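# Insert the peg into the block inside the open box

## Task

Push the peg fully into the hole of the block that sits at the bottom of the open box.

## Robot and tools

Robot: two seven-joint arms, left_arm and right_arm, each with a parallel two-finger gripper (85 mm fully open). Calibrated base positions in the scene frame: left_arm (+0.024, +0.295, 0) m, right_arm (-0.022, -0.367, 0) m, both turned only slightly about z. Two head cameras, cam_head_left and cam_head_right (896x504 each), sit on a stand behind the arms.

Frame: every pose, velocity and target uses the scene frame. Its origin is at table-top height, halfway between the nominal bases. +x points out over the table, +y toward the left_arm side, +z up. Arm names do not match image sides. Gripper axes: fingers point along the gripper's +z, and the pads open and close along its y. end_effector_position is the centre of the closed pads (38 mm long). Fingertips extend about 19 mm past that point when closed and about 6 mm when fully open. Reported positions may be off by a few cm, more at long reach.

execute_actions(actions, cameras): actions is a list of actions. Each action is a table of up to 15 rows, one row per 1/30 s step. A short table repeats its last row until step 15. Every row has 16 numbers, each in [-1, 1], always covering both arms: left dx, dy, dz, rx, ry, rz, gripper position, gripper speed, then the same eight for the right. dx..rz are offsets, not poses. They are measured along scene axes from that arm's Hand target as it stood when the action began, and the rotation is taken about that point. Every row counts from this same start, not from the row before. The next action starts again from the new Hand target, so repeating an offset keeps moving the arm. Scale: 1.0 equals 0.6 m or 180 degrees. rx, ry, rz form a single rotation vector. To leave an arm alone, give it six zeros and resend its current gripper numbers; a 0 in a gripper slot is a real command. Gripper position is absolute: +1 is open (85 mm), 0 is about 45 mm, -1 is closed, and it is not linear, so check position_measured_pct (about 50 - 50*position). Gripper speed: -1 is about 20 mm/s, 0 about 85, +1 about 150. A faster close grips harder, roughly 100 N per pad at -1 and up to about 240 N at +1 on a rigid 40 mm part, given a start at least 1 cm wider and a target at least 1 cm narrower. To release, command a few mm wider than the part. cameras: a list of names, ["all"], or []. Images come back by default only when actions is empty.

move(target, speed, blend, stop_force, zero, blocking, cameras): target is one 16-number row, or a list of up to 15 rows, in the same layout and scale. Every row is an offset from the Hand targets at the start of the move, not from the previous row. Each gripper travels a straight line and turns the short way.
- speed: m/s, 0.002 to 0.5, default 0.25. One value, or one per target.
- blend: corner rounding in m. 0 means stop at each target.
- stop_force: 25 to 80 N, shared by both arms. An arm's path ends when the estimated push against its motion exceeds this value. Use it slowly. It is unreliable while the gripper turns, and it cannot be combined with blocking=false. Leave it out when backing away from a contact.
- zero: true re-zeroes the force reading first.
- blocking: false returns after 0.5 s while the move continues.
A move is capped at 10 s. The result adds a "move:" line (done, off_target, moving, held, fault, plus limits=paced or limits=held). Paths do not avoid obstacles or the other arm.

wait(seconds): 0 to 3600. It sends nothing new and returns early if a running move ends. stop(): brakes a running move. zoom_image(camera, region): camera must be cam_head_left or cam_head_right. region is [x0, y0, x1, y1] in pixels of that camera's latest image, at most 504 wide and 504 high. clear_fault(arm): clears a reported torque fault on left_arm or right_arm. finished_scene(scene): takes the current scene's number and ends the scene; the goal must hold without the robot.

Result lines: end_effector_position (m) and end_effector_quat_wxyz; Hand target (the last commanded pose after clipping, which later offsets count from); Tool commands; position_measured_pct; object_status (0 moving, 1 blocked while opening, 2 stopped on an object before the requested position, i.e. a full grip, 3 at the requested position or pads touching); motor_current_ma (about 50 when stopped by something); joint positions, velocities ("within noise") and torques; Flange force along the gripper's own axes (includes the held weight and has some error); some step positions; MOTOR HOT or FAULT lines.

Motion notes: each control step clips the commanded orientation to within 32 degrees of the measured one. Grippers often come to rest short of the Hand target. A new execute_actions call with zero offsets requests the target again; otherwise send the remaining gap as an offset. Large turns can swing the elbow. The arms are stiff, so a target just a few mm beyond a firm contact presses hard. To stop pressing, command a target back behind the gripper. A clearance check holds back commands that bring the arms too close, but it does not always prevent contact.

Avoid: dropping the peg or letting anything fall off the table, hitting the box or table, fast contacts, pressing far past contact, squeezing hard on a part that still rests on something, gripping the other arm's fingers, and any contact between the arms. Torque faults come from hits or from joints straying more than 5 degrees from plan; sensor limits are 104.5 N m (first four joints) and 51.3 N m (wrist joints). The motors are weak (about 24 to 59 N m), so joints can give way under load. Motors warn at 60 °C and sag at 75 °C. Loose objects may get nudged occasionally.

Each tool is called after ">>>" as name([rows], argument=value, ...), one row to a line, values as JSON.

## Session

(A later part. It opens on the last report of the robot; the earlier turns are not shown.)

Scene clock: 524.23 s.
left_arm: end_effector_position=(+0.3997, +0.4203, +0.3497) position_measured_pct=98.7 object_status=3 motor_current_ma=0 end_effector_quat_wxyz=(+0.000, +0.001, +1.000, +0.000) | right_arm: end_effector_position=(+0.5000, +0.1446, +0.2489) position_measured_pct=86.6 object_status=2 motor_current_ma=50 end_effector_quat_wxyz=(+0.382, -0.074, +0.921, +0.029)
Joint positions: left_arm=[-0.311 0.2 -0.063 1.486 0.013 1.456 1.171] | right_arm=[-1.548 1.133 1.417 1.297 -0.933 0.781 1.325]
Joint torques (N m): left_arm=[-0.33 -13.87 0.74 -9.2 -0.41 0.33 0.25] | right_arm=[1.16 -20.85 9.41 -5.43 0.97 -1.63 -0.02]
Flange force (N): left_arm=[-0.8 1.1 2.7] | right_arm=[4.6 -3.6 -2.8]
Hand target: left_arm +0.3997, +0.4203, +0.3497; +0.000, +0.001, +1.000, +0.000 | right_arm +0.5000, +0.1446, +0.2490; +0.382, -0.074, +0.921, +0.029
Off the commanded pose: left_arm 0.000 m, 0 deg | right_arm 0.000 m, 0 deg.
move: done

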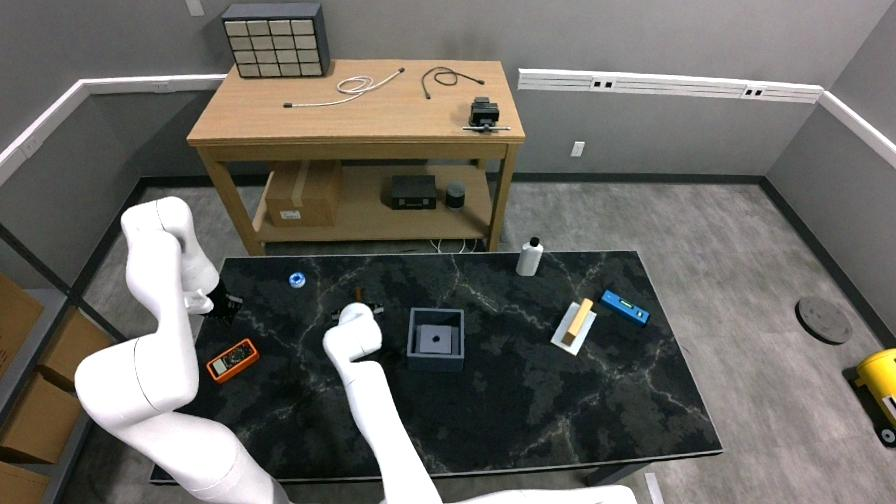

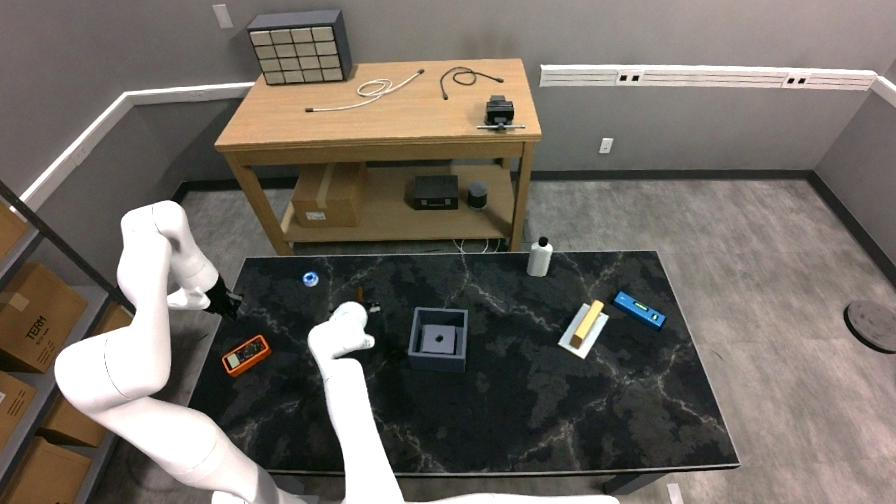

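>>> move(target=[0, 0, 0, 0, 0, 0, -1, 1, 0.0117, -0.3627, 0.0517, 0.3607, 0.4218, -0.4226, -0.85, -1], speed=0.25, cameras=["all"])

>>> zoom_image(camera="cam_head_left", region=[395, 290, 485, 380])

>>> zoom_image(camera="cam_head_right", region=[395, 290, 485, 380])

Scene clock: 538.40 s.
left_arm: end_effector_position=(+0.3997, +0.4203, +0.3497) position_measured_pct=98.7 object_status=3 motor_current_ma=0 end_effector_quat_wxyz=(+0.000, +0.001, +1.000, +0.000) | right_arm: end_effector_position=(+0.5070, -0.0729, +0.2801) position_measured_pct=86.6 object_status=2 motor_current_ma=50 end_effector_quat_wxyz=(-0.270, +0.654, +0.653, +0.271)
Joint positions: left_arm=[-0.311 0.2 -0.063 1.486 0.013 1.456 1.171] | right_arm=[-0.669 0.841 1.063 1.385 -1.456 1.656 0.429]
Joint torques (N m): left_arm=[-0.43 -13.89 0.71 -9.14 -0.4 0.31 0.23] | right_arm=[1.19 -19.91 4.26 -6.92 -1.12 1.18 -0.17]
Flange force (N): left_arm=[-1.1 0.9 2.4] | right_arm=[0.5 -6.4 2.3]
Hand target: left_arm +0.3997, +0.4203, +0.3497; +0.000, +0.001, +1.000, +0.000 | right_arm +0.5070, -0.0730, +0.2800; -0.271, +0.654, +0.653, +0.271
Off the commanded pose: left_arm 0.000 m, 0 deg | right_arm 0.000 m, 0 deg.
move: done

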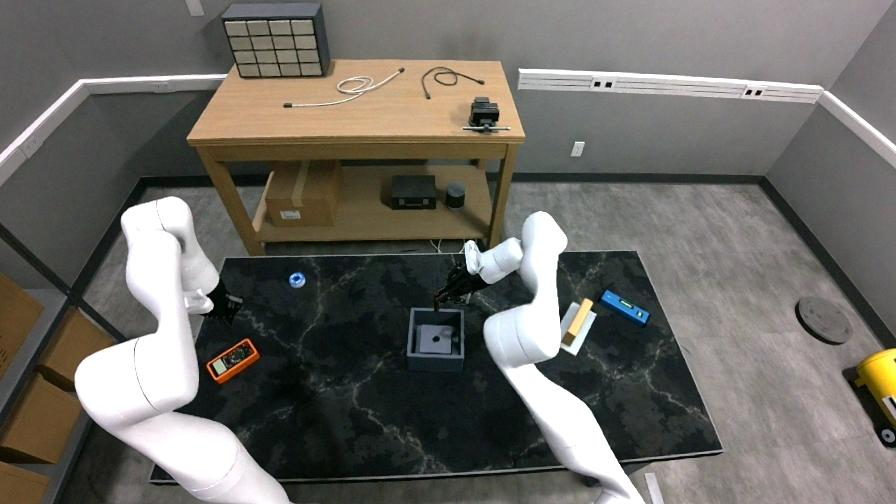

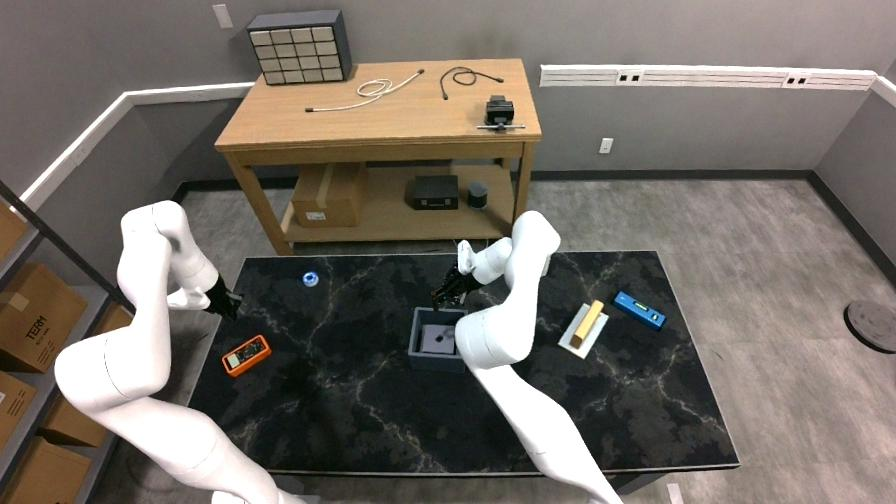

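Scaled by 5.600.

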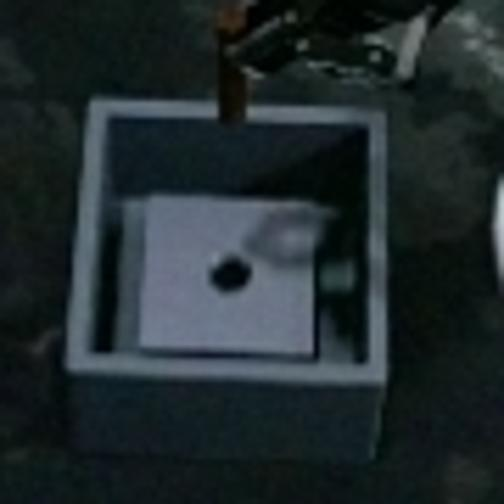

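Scaled by 5.600.

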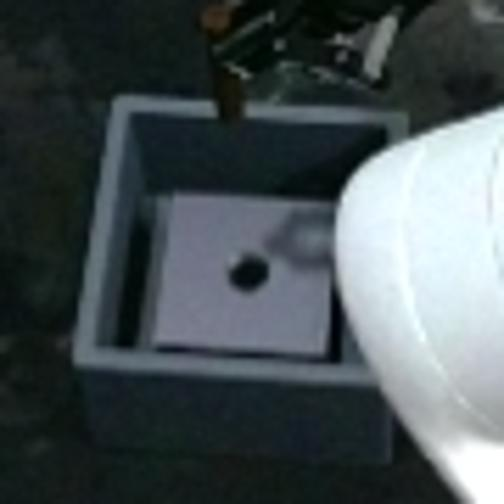

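>>> move(target=[0, 0, 0, 0, 0, 0, -1, 1, 0, 0, 0.1667, 0, 0, 0, -0.85, -1], speed=0.25, cameras=["all"])

>>> zoom_image(camera="cam_head_left", region=[400, 260, 470, 320])

>>> zoom_image(camera="cam_head_right", region=[400, 260, 470, 320])

>>> move(target=[0, 0, 0, 0, 0, 0, -1, 1, 0.1667, 0, -0.1667, 0, 0, 0, -0.85, -1], speed=0.25, cameras=["all"])

>>> zoom_image(camera="cam_head_left", region=[400, 240, 470, 300])

>>> zoom_image(camera="cam_head_right", region=[400, 240, 470, 300])

>>> move(target=[0, 0, 0, 0, 0, 0, -1, 1, -0.3333, 0, 0, 0, 0, 0, -0.85, -1], speed=0.25, cameras=["all"])

>>> zoom_image(camera="cam_head_left", region=[400, 310, 470, 370])

>>> zoom_image(camera="cam_head_right", region=[400, 310, 470, 370])

Scene clock: 582.17 s.
left_arm: end_effector_position=(+0.3997, +0.4203, +0.3497) position_measured_pct=98.7 object_status=3 motor_current_ma=0 end_effector_quat_wxyz=(+0.000, +0.001, +1.000, +0.000) | right_arm: end_effector_position=(+0.5070, -0.0730, +0.3801) position_measured_pct=86.6 object_status=2 motor_current_ma=50 end_effector_quat_wxyz=(-0.270, +0.654, +0.653, +0.271)
Joint positions: left_arm=[-0.311 0.2 -0.063 1.486 0.013 1.456 1.171] | right_arm=[-0.642 0.747 1.097 1.174 -1.414 1.765 0.201]
Joint torques (N m): left_arm=[-0.33 -13.86 0.69 -9.18 -0.41 0.3 0.26] | right_arm=[1.3 -19.58 3.61 -7.51 -1.36 0.7 -0.01]
Flange force (N): left_arm=[-0.9 1.1 2.5] | right_arm=[-0.4 -7.6 3.3]
Hand target: left_arm +0.3997, +0.4203, +0.3497; +0.000, +0.001, +1.000, +0.000 | right_arm +0.5070, -0.0730, +0.3800; -0.271, +0.654, +0.653, +0.271
Off the commanded pose: left_arm 0.000 m, 0 deg | right_arm 0.000 m, 0 deg.
move: done

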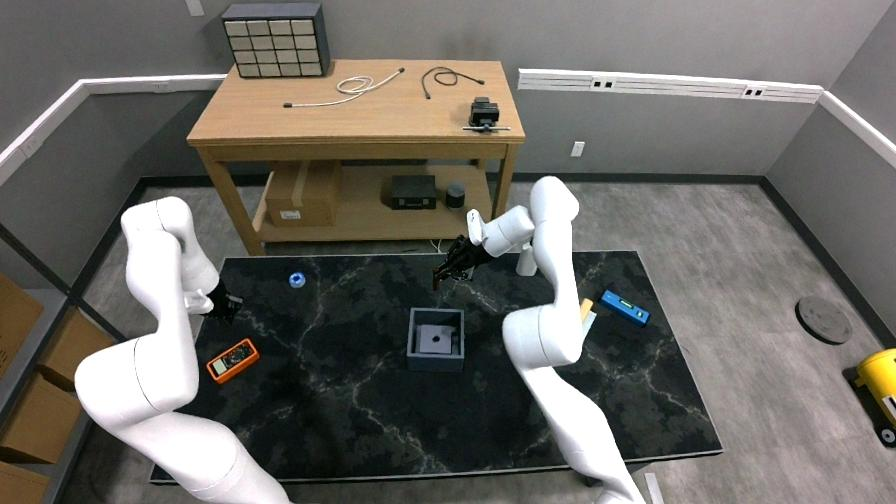

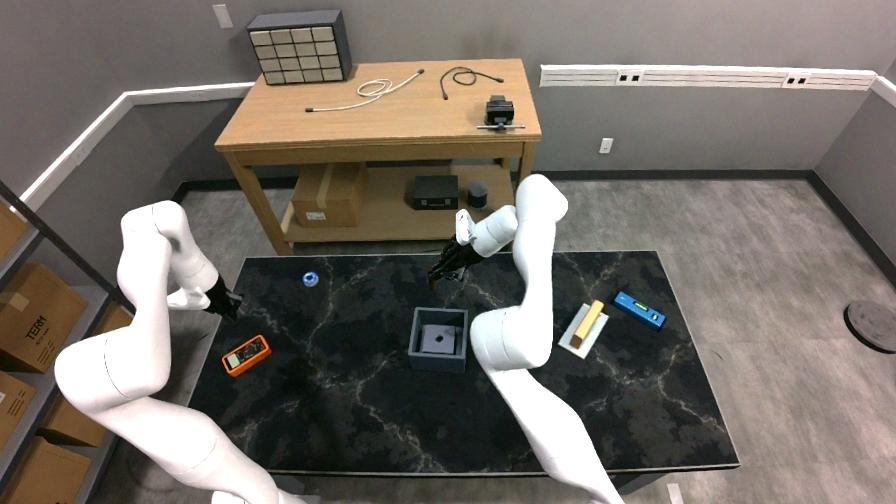

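Scaled by 7.200.

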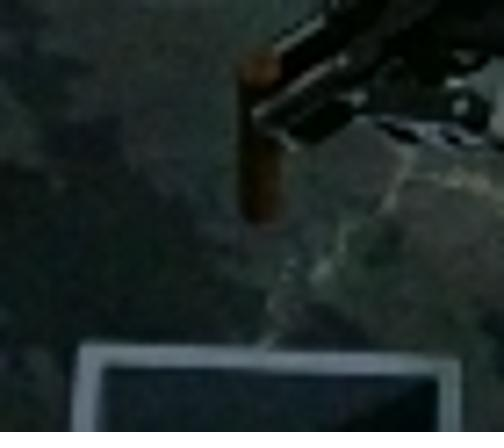

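Scaled by 7.200.

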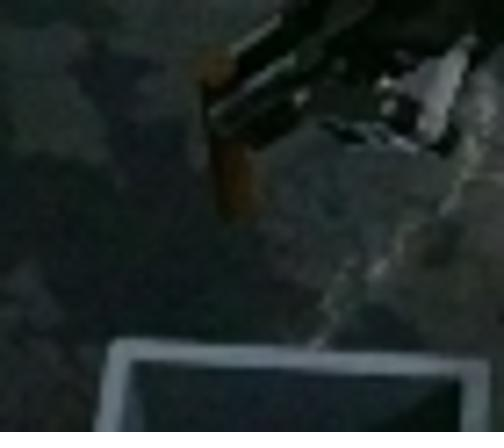

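Scene clock: 583.43 s.
left_arm: end_effector_position=(+0.3997, +0.4203, +0.3497) position_measured_pct=98.7 object_status=3 motor_current_ma=0 end_effector_quat_wxyz=(+0.000, +0.001, +1.000, +0.000) | right_arm: end_effector_position=(+0.6070, -0.0730, +0.2800) position_measured_pct=86.6 object_status=2 motor_current_ma=50 end_effector_quat_wxyz=(-0.271, +0.654, +0.653, +0.271)
Joint positions: left_arm=[-0.311 0.2 -0.063 1.486 0.013 1.456 1.171] | right_arm=[-0.437 1.023 0.985 0.892 -1.561 1.703 0.191]
Joint torques (N m): left_arm=[-0.37 -13.78 0.74 -9.15 -0.41 0.32 0.28] | right_arm=[1.29 -24.58 3.08 -6.8 -1.38 0.66 0.05]
Flange force (N): left_arm=[-0.7 1.1 2.5] | right_arm=[-0.2 -8.6 2.4]
Hand target: left_arm +0.3997, +0.4203, +0.3497; +0.000, +0.001, +1.000, +0.000 | right_arm +0.6070, -0.0730, +0.2800; -0.271, +0.654, +0.653, +0.271
Off the commanded pose: left_arm 0.000 m, 0 deg | right_arm 0.000 m, 0 deg.
move: done

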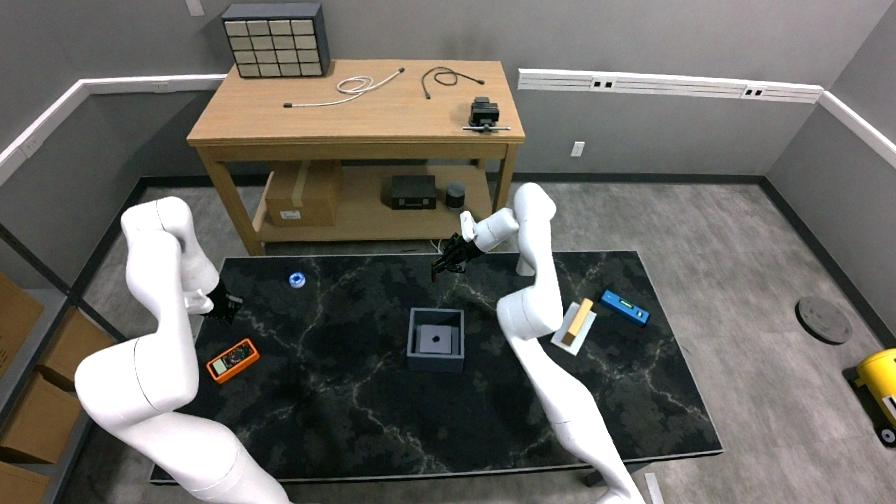

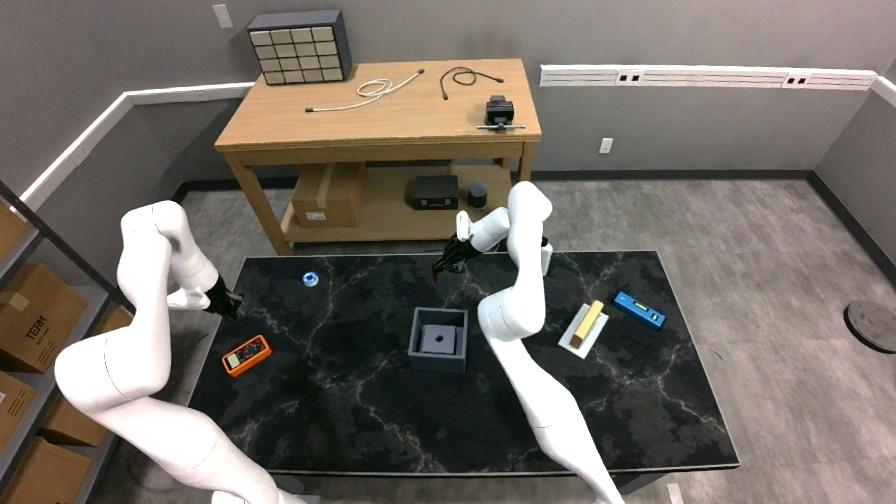

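Scaled by 7.200.

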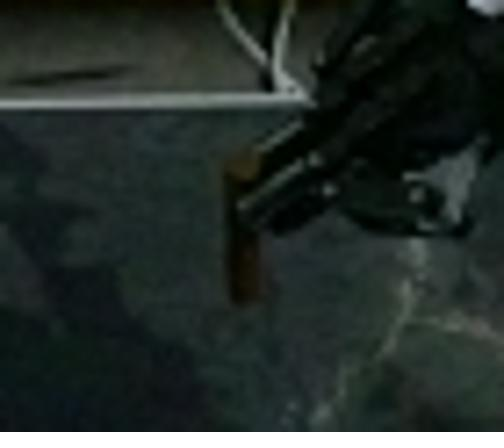

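Scaled by 7.200.

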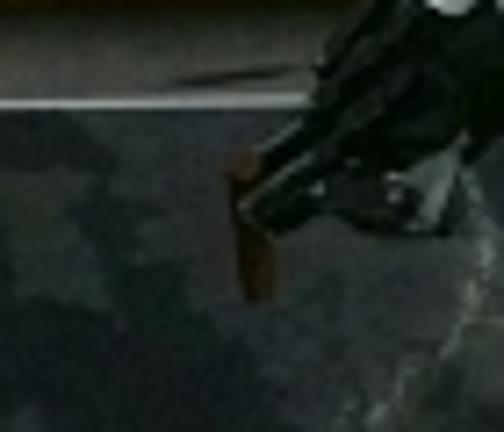

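Scene clock: 585.20 s.
left_arm: end_effector_position=(+0.3997, +0.4203, +0.3497) position_measured_pct=98.7 object_status=3 motor_current_ma=0 end_effector_quat_wxyz=(+0.000, +0.001, +1.000, +0.000) | right_arm: end_effector_position=(+0.4071, -0.0730, +0.2800) position_measured_pct=86.6 object_status=2 motor_current_ma=50 end_effector_quat_wxyz=(-0.271, +0.654, +0.653, +0.271)
Joint positions: left_arm=[-0.311 0.2 -0.063 1.486 0.013 1.456 1.171] | right_arm=[-0.897 0.68 1.172 1.75 -1.374 1.576 0.571]
Joint torques (N m): left_arm=[-0.34 -13.8 0.7 -9.17 -0.39 0.33 0.27] | right_arm=[1.05 -15.27 4.08 -6.98 -1.1 1.43 -0.05]
Flange force (N): left_arm=[-0.7 1.1 2.5] | right_arm=[1.5 -6.1 1.8]
Hand target: left_arm +0.3997, +0.4203, +0.3497; +0.000, +0.001, +1.000, +0.000 | right_arm +0.4071, -0.0730, +0.2800; -0.271, +0.654, +0.653, +0.271
Off the commanded pose: left_arm 0.000 m, 0 deg | right_arm 0.000 m, 0 deg.
move: done

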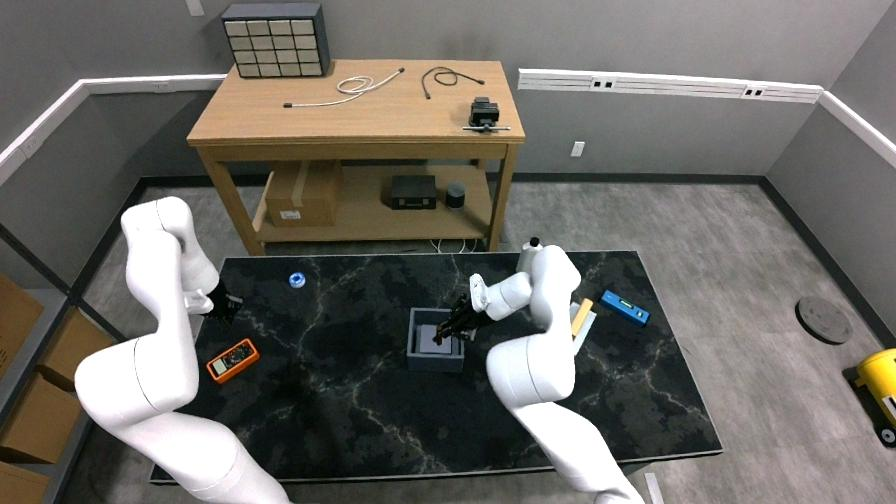

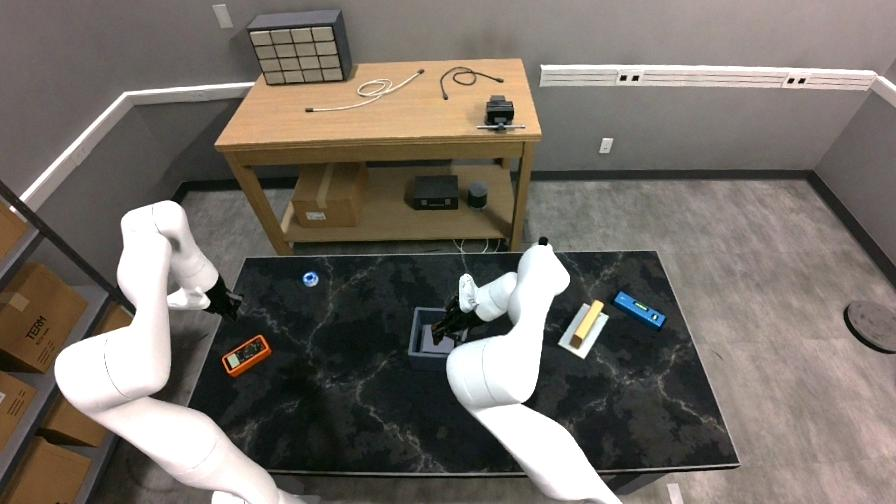

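Scaled by 7.200.

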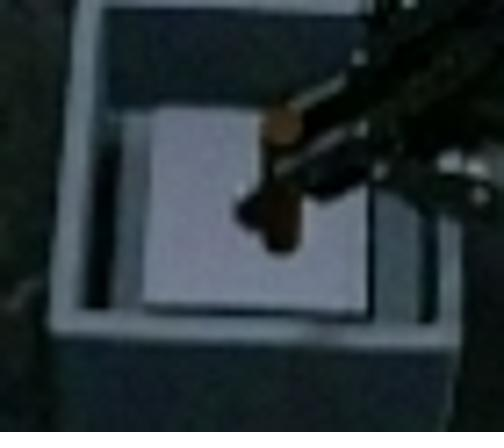

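Scaled by 7.200.

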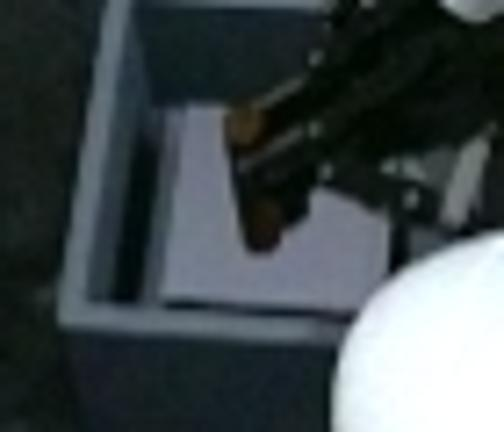

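>>> move(target=[0, 0, 0, 0, 0, 0, -1, 1, 0.1667, 0.25, 0, 0, 0, 0, -0.85, -1], speed=0.25, cameras=["cam_head_left", "cam_head_right"])

>>> zoom_image(camera="cam_head_left", region=[350, 270, 420, 330])

>>> zoom_image(camera="cam_head_right", region=[350, 270, 420, 330])

>>> move(target=[0, 0, 0, 0, 0, 0, -1, 1, 0, 0.1167, -0.325, 0, 0, 0, -0.85, -1], speed=0.2, cameras=["cam_head_left", "cam_head_right"])

>>> zoom_image(camera="cam_head_left", region=[340, 300, 410, 360])

>>> zoom_image(camera="cam_head_right", region=[340, 300, 410, 360])

Scene clock: 601.77 s.
left_arm: end_effector_position=(+0.3997, +0.4203, +0.3497) position_measured_pct=98.7 object_status=3 motor_current_ma=0 end_effector_quat_wxyz=(+0.000, +0.001, +1.000, +0.000) | right_arm: end_effector_position=(+0.5071, +0.0770, +0.2800) position_measured_pct=86.6 object_status=2 motor_current_ma=50 end_effector_quat_wxyz=(-0.271, +0.654, +0.653, +0.271)
Joint positions: left_arm=[-0.311 0.2 -0.063 1.486 0.013 1.456 1.171] | right_arm=[-0.857 0.921 1.054 1.207 -1.561 1.509 0.154]
Joint torques (N m): left_arm=[-0.35 -13.9 0.68 -9.13 -0.38 0.31 0.26] | right_arm=[1.25 -22.19 4.46 -7.46 -1.41 0.59 -0.03]
Flange force (N): left_arm=[-1.1 1.2 2.4] | right_arm=[-1.7 -8.4 0.8]
Hand target: left_arm +0.3997, +0.4203, +0.3497; +0.000, +0.001, +1.000, +0.000 | right_arm +0.5071, +0.0770, +0.2800; -0.271, +0.654, +0.653, +0.271
Off the commanded pose: left_arm 0.000 m, 0 deg | right_arm 0.000 m, 0 deg.
move: done

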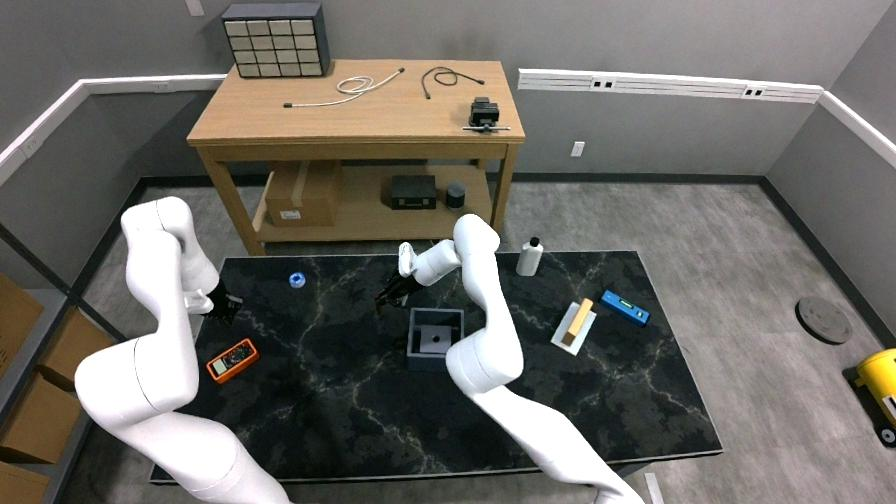

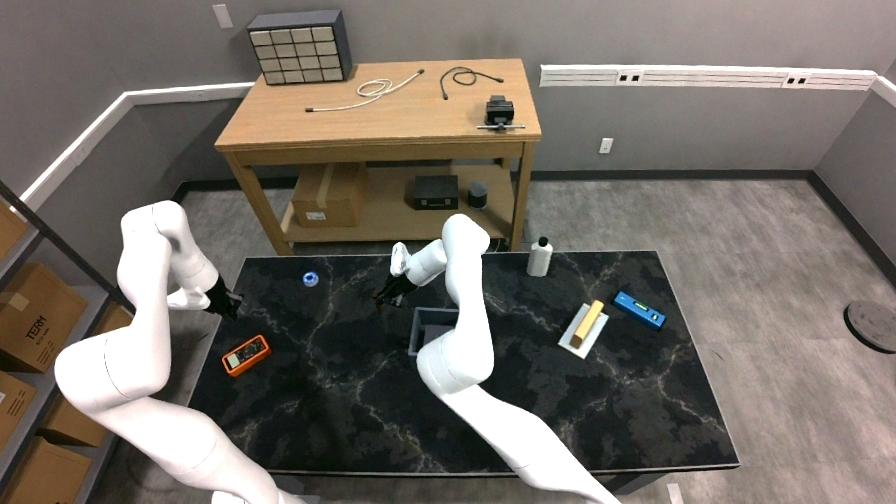

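Scaled by 7.200.

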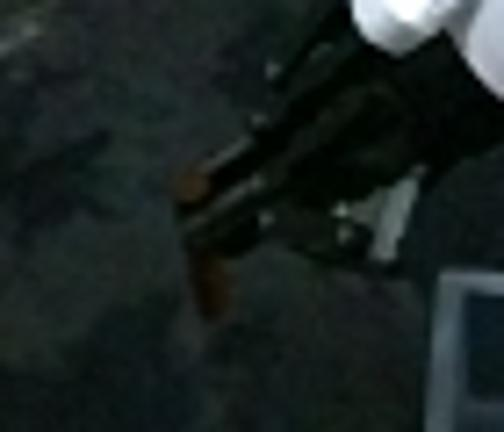

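Scaled by 7.200.

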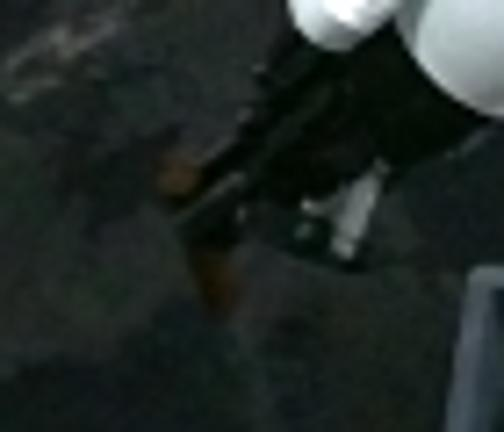

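Scene clock: 603.33 s.
left_arm: end_effector_position=(+0.3997, +0.4203, +0.3497) position_measured_pct=98.7 object_status=3 motor_current_ma=0 end_effector_quat_wxyz=(+0.000, +0.001, +1.000, +0.000) | right_arm: end_effector_position=(+0.5071, +0.1470, +0.0850) position_measured_pct=86.6 object_status=2 motor_current_ma=50 end_effector_quat_wxyz=(-0.271, +0.654, +0.653, +0.271)
Joint positions: left_arm=[-0.311 0.2 -0.063 1.486 0.013 1.456 1.171] | right_arm=[-0.902 1.214 0.91 1.244 -1.791 1.283 0.348]
Joint torques (N m): left_arm=[-0.37 -13.87 0.63 -9.09 -0.39 0.32 0.29] | right_arm=[1.17 -24.71 4.97 -6.17 -1.31 0.86 -0.04]
Flange force (N): left_arm=[-1.1 1.2 2.3] | right_arm=[-0.5 -6.9 -1.4]
Hand target: left_arm +0.3997, +0.4203, +0.3497; +0.000, +0.001, +1.000, +0.000 | right_arm +0.5071, +0.1470, +0.0850; -0.271, +0.654, +0.653, +0.271
Off the commanded pose: left_arm 0.000 m, 0 deg | right_arm 0.000 m, 0 deg.
move: done

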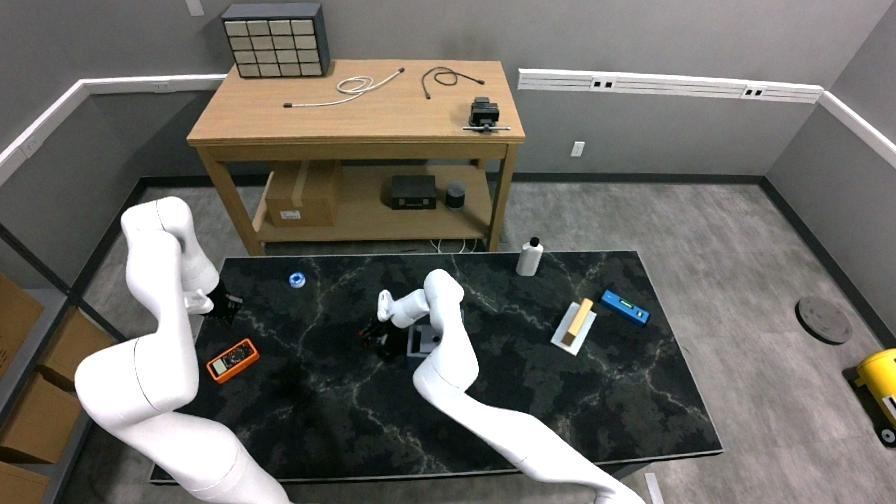

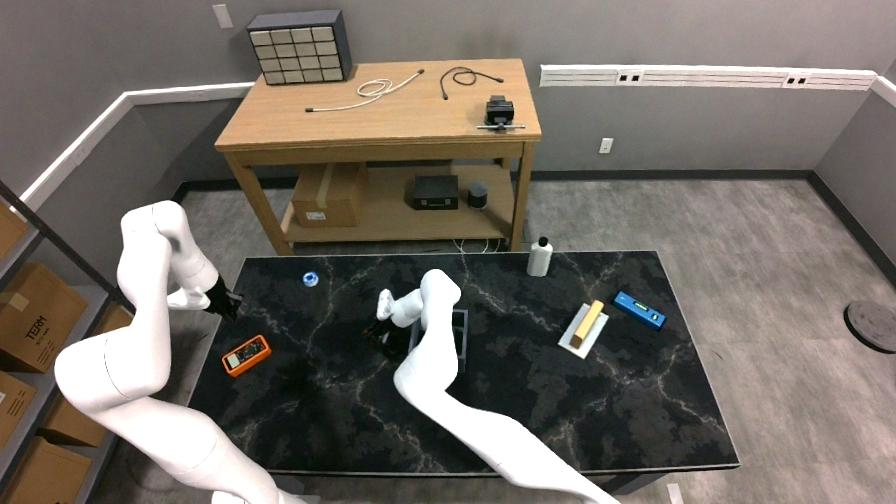

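Scaled by 7.200.

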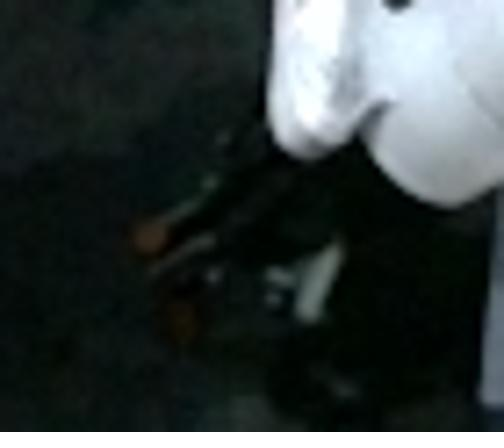

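Scaled by 7.200.

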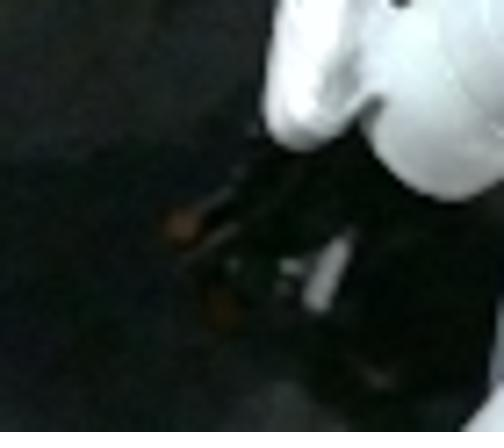

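>>> move([
  [0, 0, 0, 0, 0, 0, -1, 1, 0, 0, 0.325, 0, 0, 0, -0.85, -1],
  [0, 0, 0, 0, 0, 0, -1, 1, -0.0033, -0.365, 0.325, 0, 0, 0, -0.85, -1],
  [0, 0, 0, 0, 0, 0, -1, 1, -0.0033, -0.365, 0.1167, 0, 0, 0, -0.85, -1],
], speed=[0.25, 0.25, 0.15], blend=[0.05, 0.03, 0], cameras=["cam_head_left", "cam_head_right"])

>>> zoom_image(camera="cam_head_left", region=[400, 300, 470, 360])

>>> zoom_image(camera="cam_head_right", region=[400, 300, 470, 360])

Scene clock: 681.33 s.
left_arm: end_effector_position=(+0.3997, +0.4203, +0.3497) position_measured_pct=98.7 object_status=3 motor_current_ma=0 end_effector_quat_wxyz=(+0.000, +0.001, +1.000, +0.000) | right_arm: end_effector_position=(+0.5051, -0.0720, +0.1551) position_measured_pct=86.6 object_status=2 motor_current_ma=50 end_effector_quat_wxyz=(-0.271, +0.654, +0.653, +0.271)
Joint positions: left_arm=[-0.311 0.2 -0.063 1.486 0.013 1.456 1.171] | right_arm=[-0.659 1.015 0.992 1.537 -1.585 1.563 0.672]
Joint torques (N m): left_arm=[-0.37 -13.85 0.72 -9.14 -0.35 0.32 0.28] | right_arm=[1.12 -20.72 4.86 -5.61 -0.99 1.55 -0.06]
Flange force (N): left_arm=[-0.9 1.1 2.5] | right_arm=[1.6 -5.6 1.1]
Hand target: left_arm +0.3997, +0.4203, +0.3497; +0.000, +0.001, +1.000, +0.000 | right_arm +0.5051, -0.0719, +0.1550; -0.271, +0.654, +0.653, +0.271
Off the commanded pose: left_arm 0.000 m, 0 deg | right_arm 0.000 m, 0 deg.
move: done

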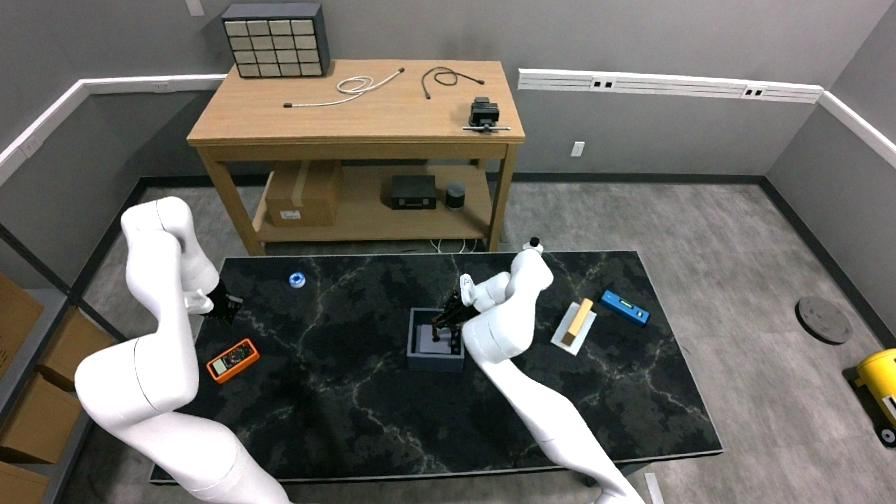

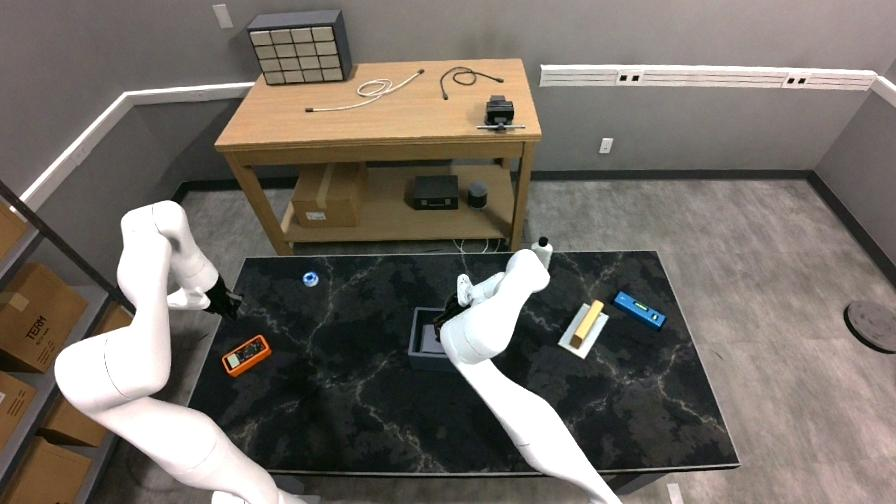

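Scaled by 7.200.

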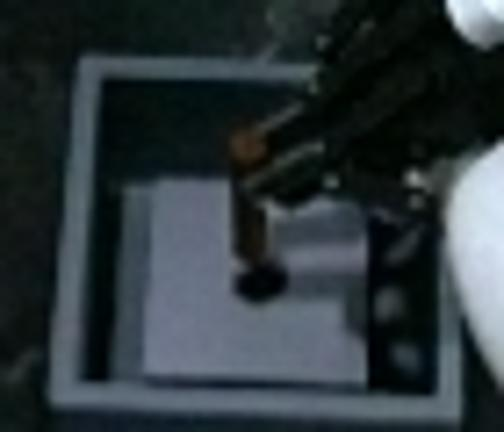

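Scaled by 7.200.

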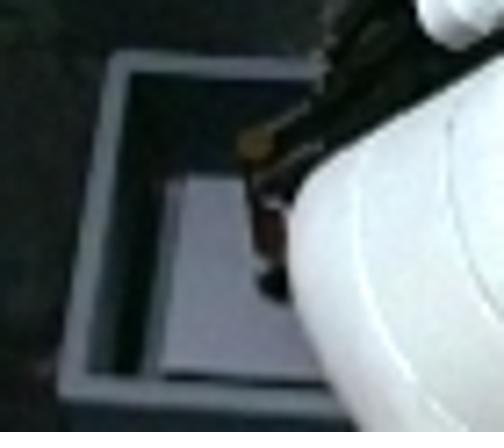

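>>> move(target=[0, 0, 0, 0, 0, 0, -1, 1, 0, -0.0058, -0.0333, 0, 0, 0, -0.85, -1], speed=0.1, cameras=["cam_head_left", "cam_head_right"])

>>> zoom_image(camera="cam_head_left", region=[410, 310, 465, 360])

>>> zoom_image(camera="cam_head_right", region=[410, 310, 465, 360])

Scene clock: 692.53 s.
left_arm: end_effector_position=(+0.3997, +0.4203, +0.3497) position_measured_pct=98.7 object_status=3 motor_current_ma=0 end_effector_quat_wxyz=(+0.000, +0.001, +1.000, +0.000) | right_arm: end_effector_position=(+0.5051, -0.0754, +0.1351) position_measured_pct=86.6 object_status=2 motor_current_ma=50 end_effector_quat_wxyz=(-0.271, +0.654, +0.653, +0.271)
Joint positions: left_arm=[-0.311 0.2 -0.063 1.486 0.013 1.456 1.171] | right_arm=[-0.648 1.046 0.976 1.551 -1.606 1.553 0.712]
Joint torques (N m): left_arm=[-0.4 -13.9 0.68 -9.18 -0.38 0.34 0.26] | right_arm=[1.72 -18.7 5 -5.12 -0.71 0.28 0.04]
Flange force (N): left_arm=[-1.0 1.0 2.6] | right_arm=[4.8 -7.3 -2.2]
Hand target: left_arm +0.3997, +0.4203, +0.3497; +0.000, +0.001, +1.000, +0.000 | right_arm +0.5051, -0.0754, +0.1350; -0.271, +0.654, +0.653, +0.271
Off the commanded pose: left_arm 0.000 m, 0 deg | right_arm 0.000 m, 0 deg.
move: done

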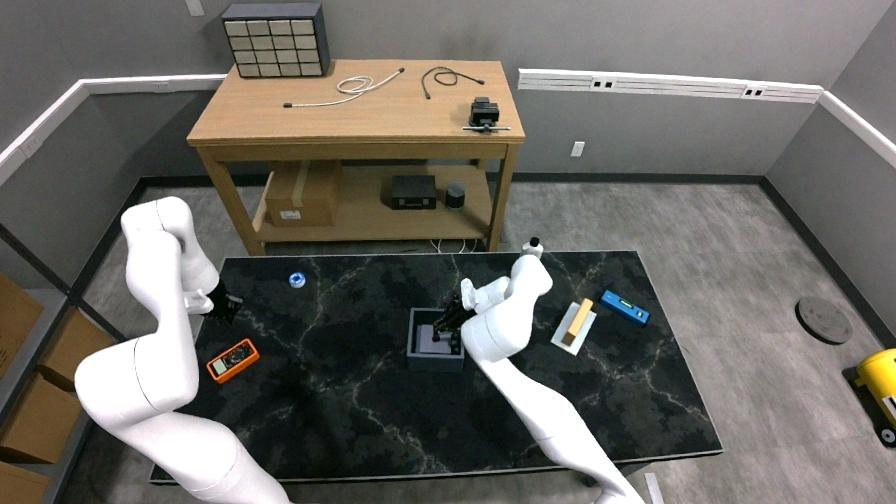

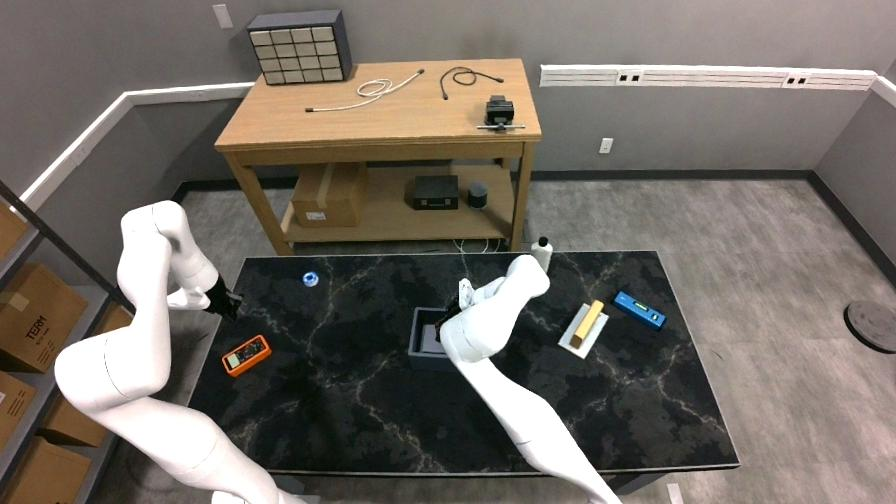

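Scaled by 9.164.

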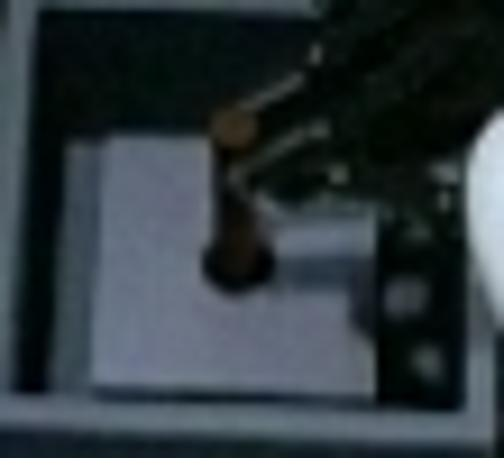

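Scaled by 9.164.

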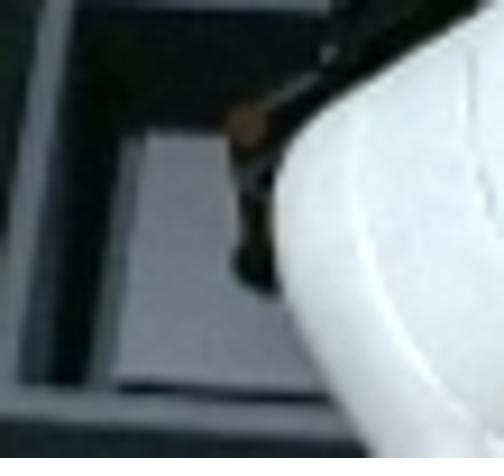

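>>> move(target=[0, 0, 0, 0, 0, 0, -1, 1, 0, 0, -0.0333, 0, 0, 0, -0.85, -1], speed=0.03, stop_force=25, cameras=["cam_head_left", "cam_head_right"])

>>> zoom_image(camera="cam_head_left", region=[410, 310, 465, 360])

>>> zoom_image(camera="cam_head_right", region=[410, 310, 465, 360])

Scene clock: 704.97 s.
left_arm: end_effector_position=(+0.3997, +0.4203, +0.3497) position_measured_pct=98.7 object_status=3 motor_current_ma=0 end_effector_quat_wxyz=(+0.000, +0.001, +1.000, +0.000) | right_arm: end_effector_position=(+0.5051, -0.0754, +0.1150) position_measured_pct=86.6 object_status=2 motor_current_ma=50 end_effector_quat_wxyz=(-0.271, +0.654, +0.653, +0.271)
Joint positions: left_arm=[-0.311 0.2 -0.063 1.486 0.013 1.456 1.171] | right_arm=[-0.641 1.078 0.958 1.56 -1.629 1.539 0.744]
Joint torques (N m): left_arm=[-0.39 -13.85 0.71 -9.1 -0.37 0.29 0.24] | right_arm=[1.92 -21.02 5.37 -6.18 -1.86 0.54 0.06]
Flange force (N): left_arm=[-1.1 1.0 2.3] | right_arm=[2.3 -10.2 -0.9]
Hand target: left_arm +0.3997, +0.4203, +0.3497; +0.000, +0.001, +1.000, +0.000 | right_arm +0.5051, -0.0754, +0.1150; -0.271, +0.654, +0.653, +0.271
Off the commanded pose: left_arm 0.000 m, 0 deg | right_arm 0.000 m, 0 deg.
move: done

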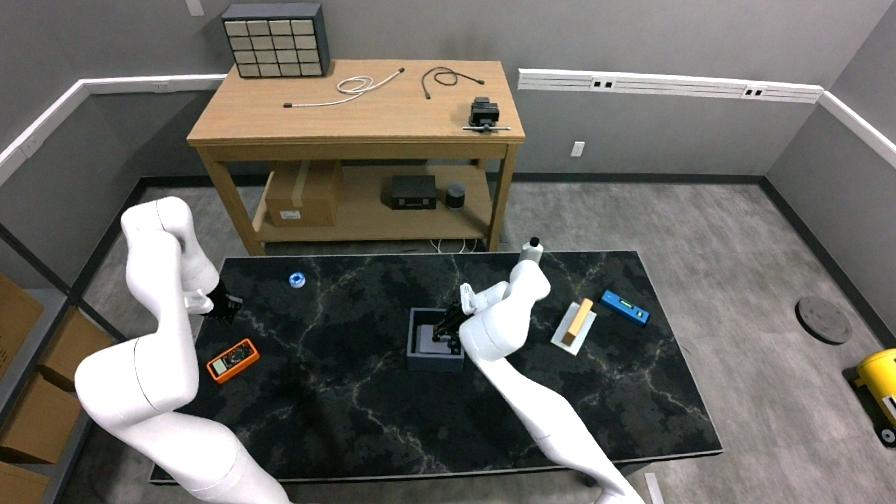

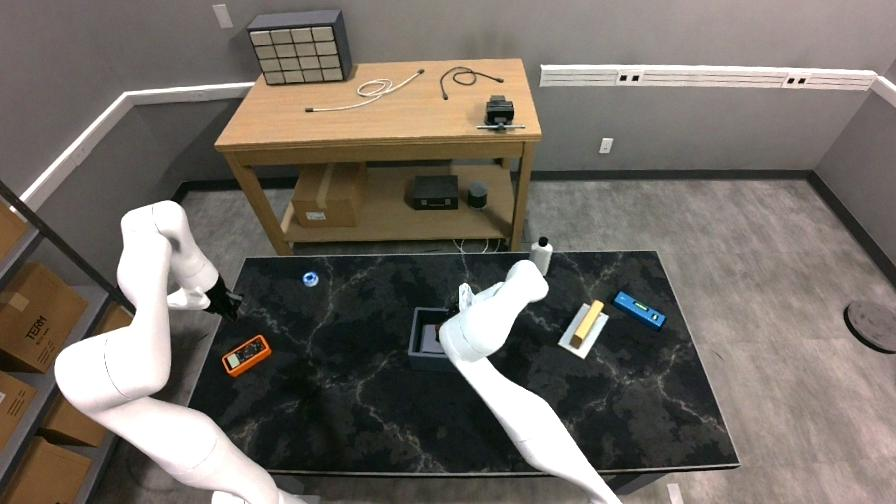

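Scaled by 9.164.

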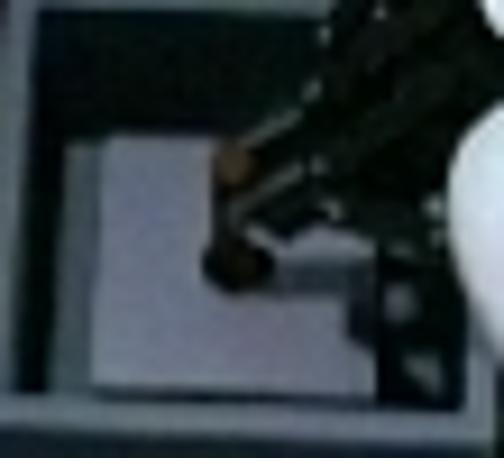

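Scaled by 9.164.

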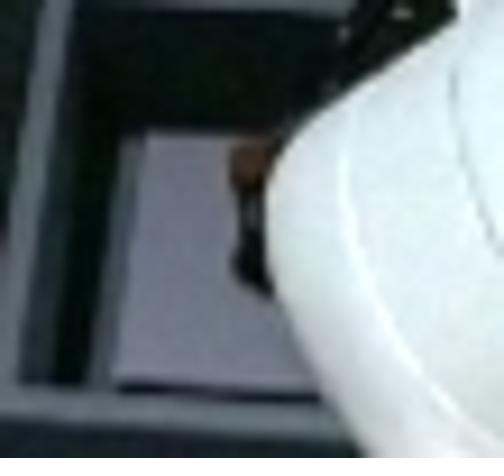

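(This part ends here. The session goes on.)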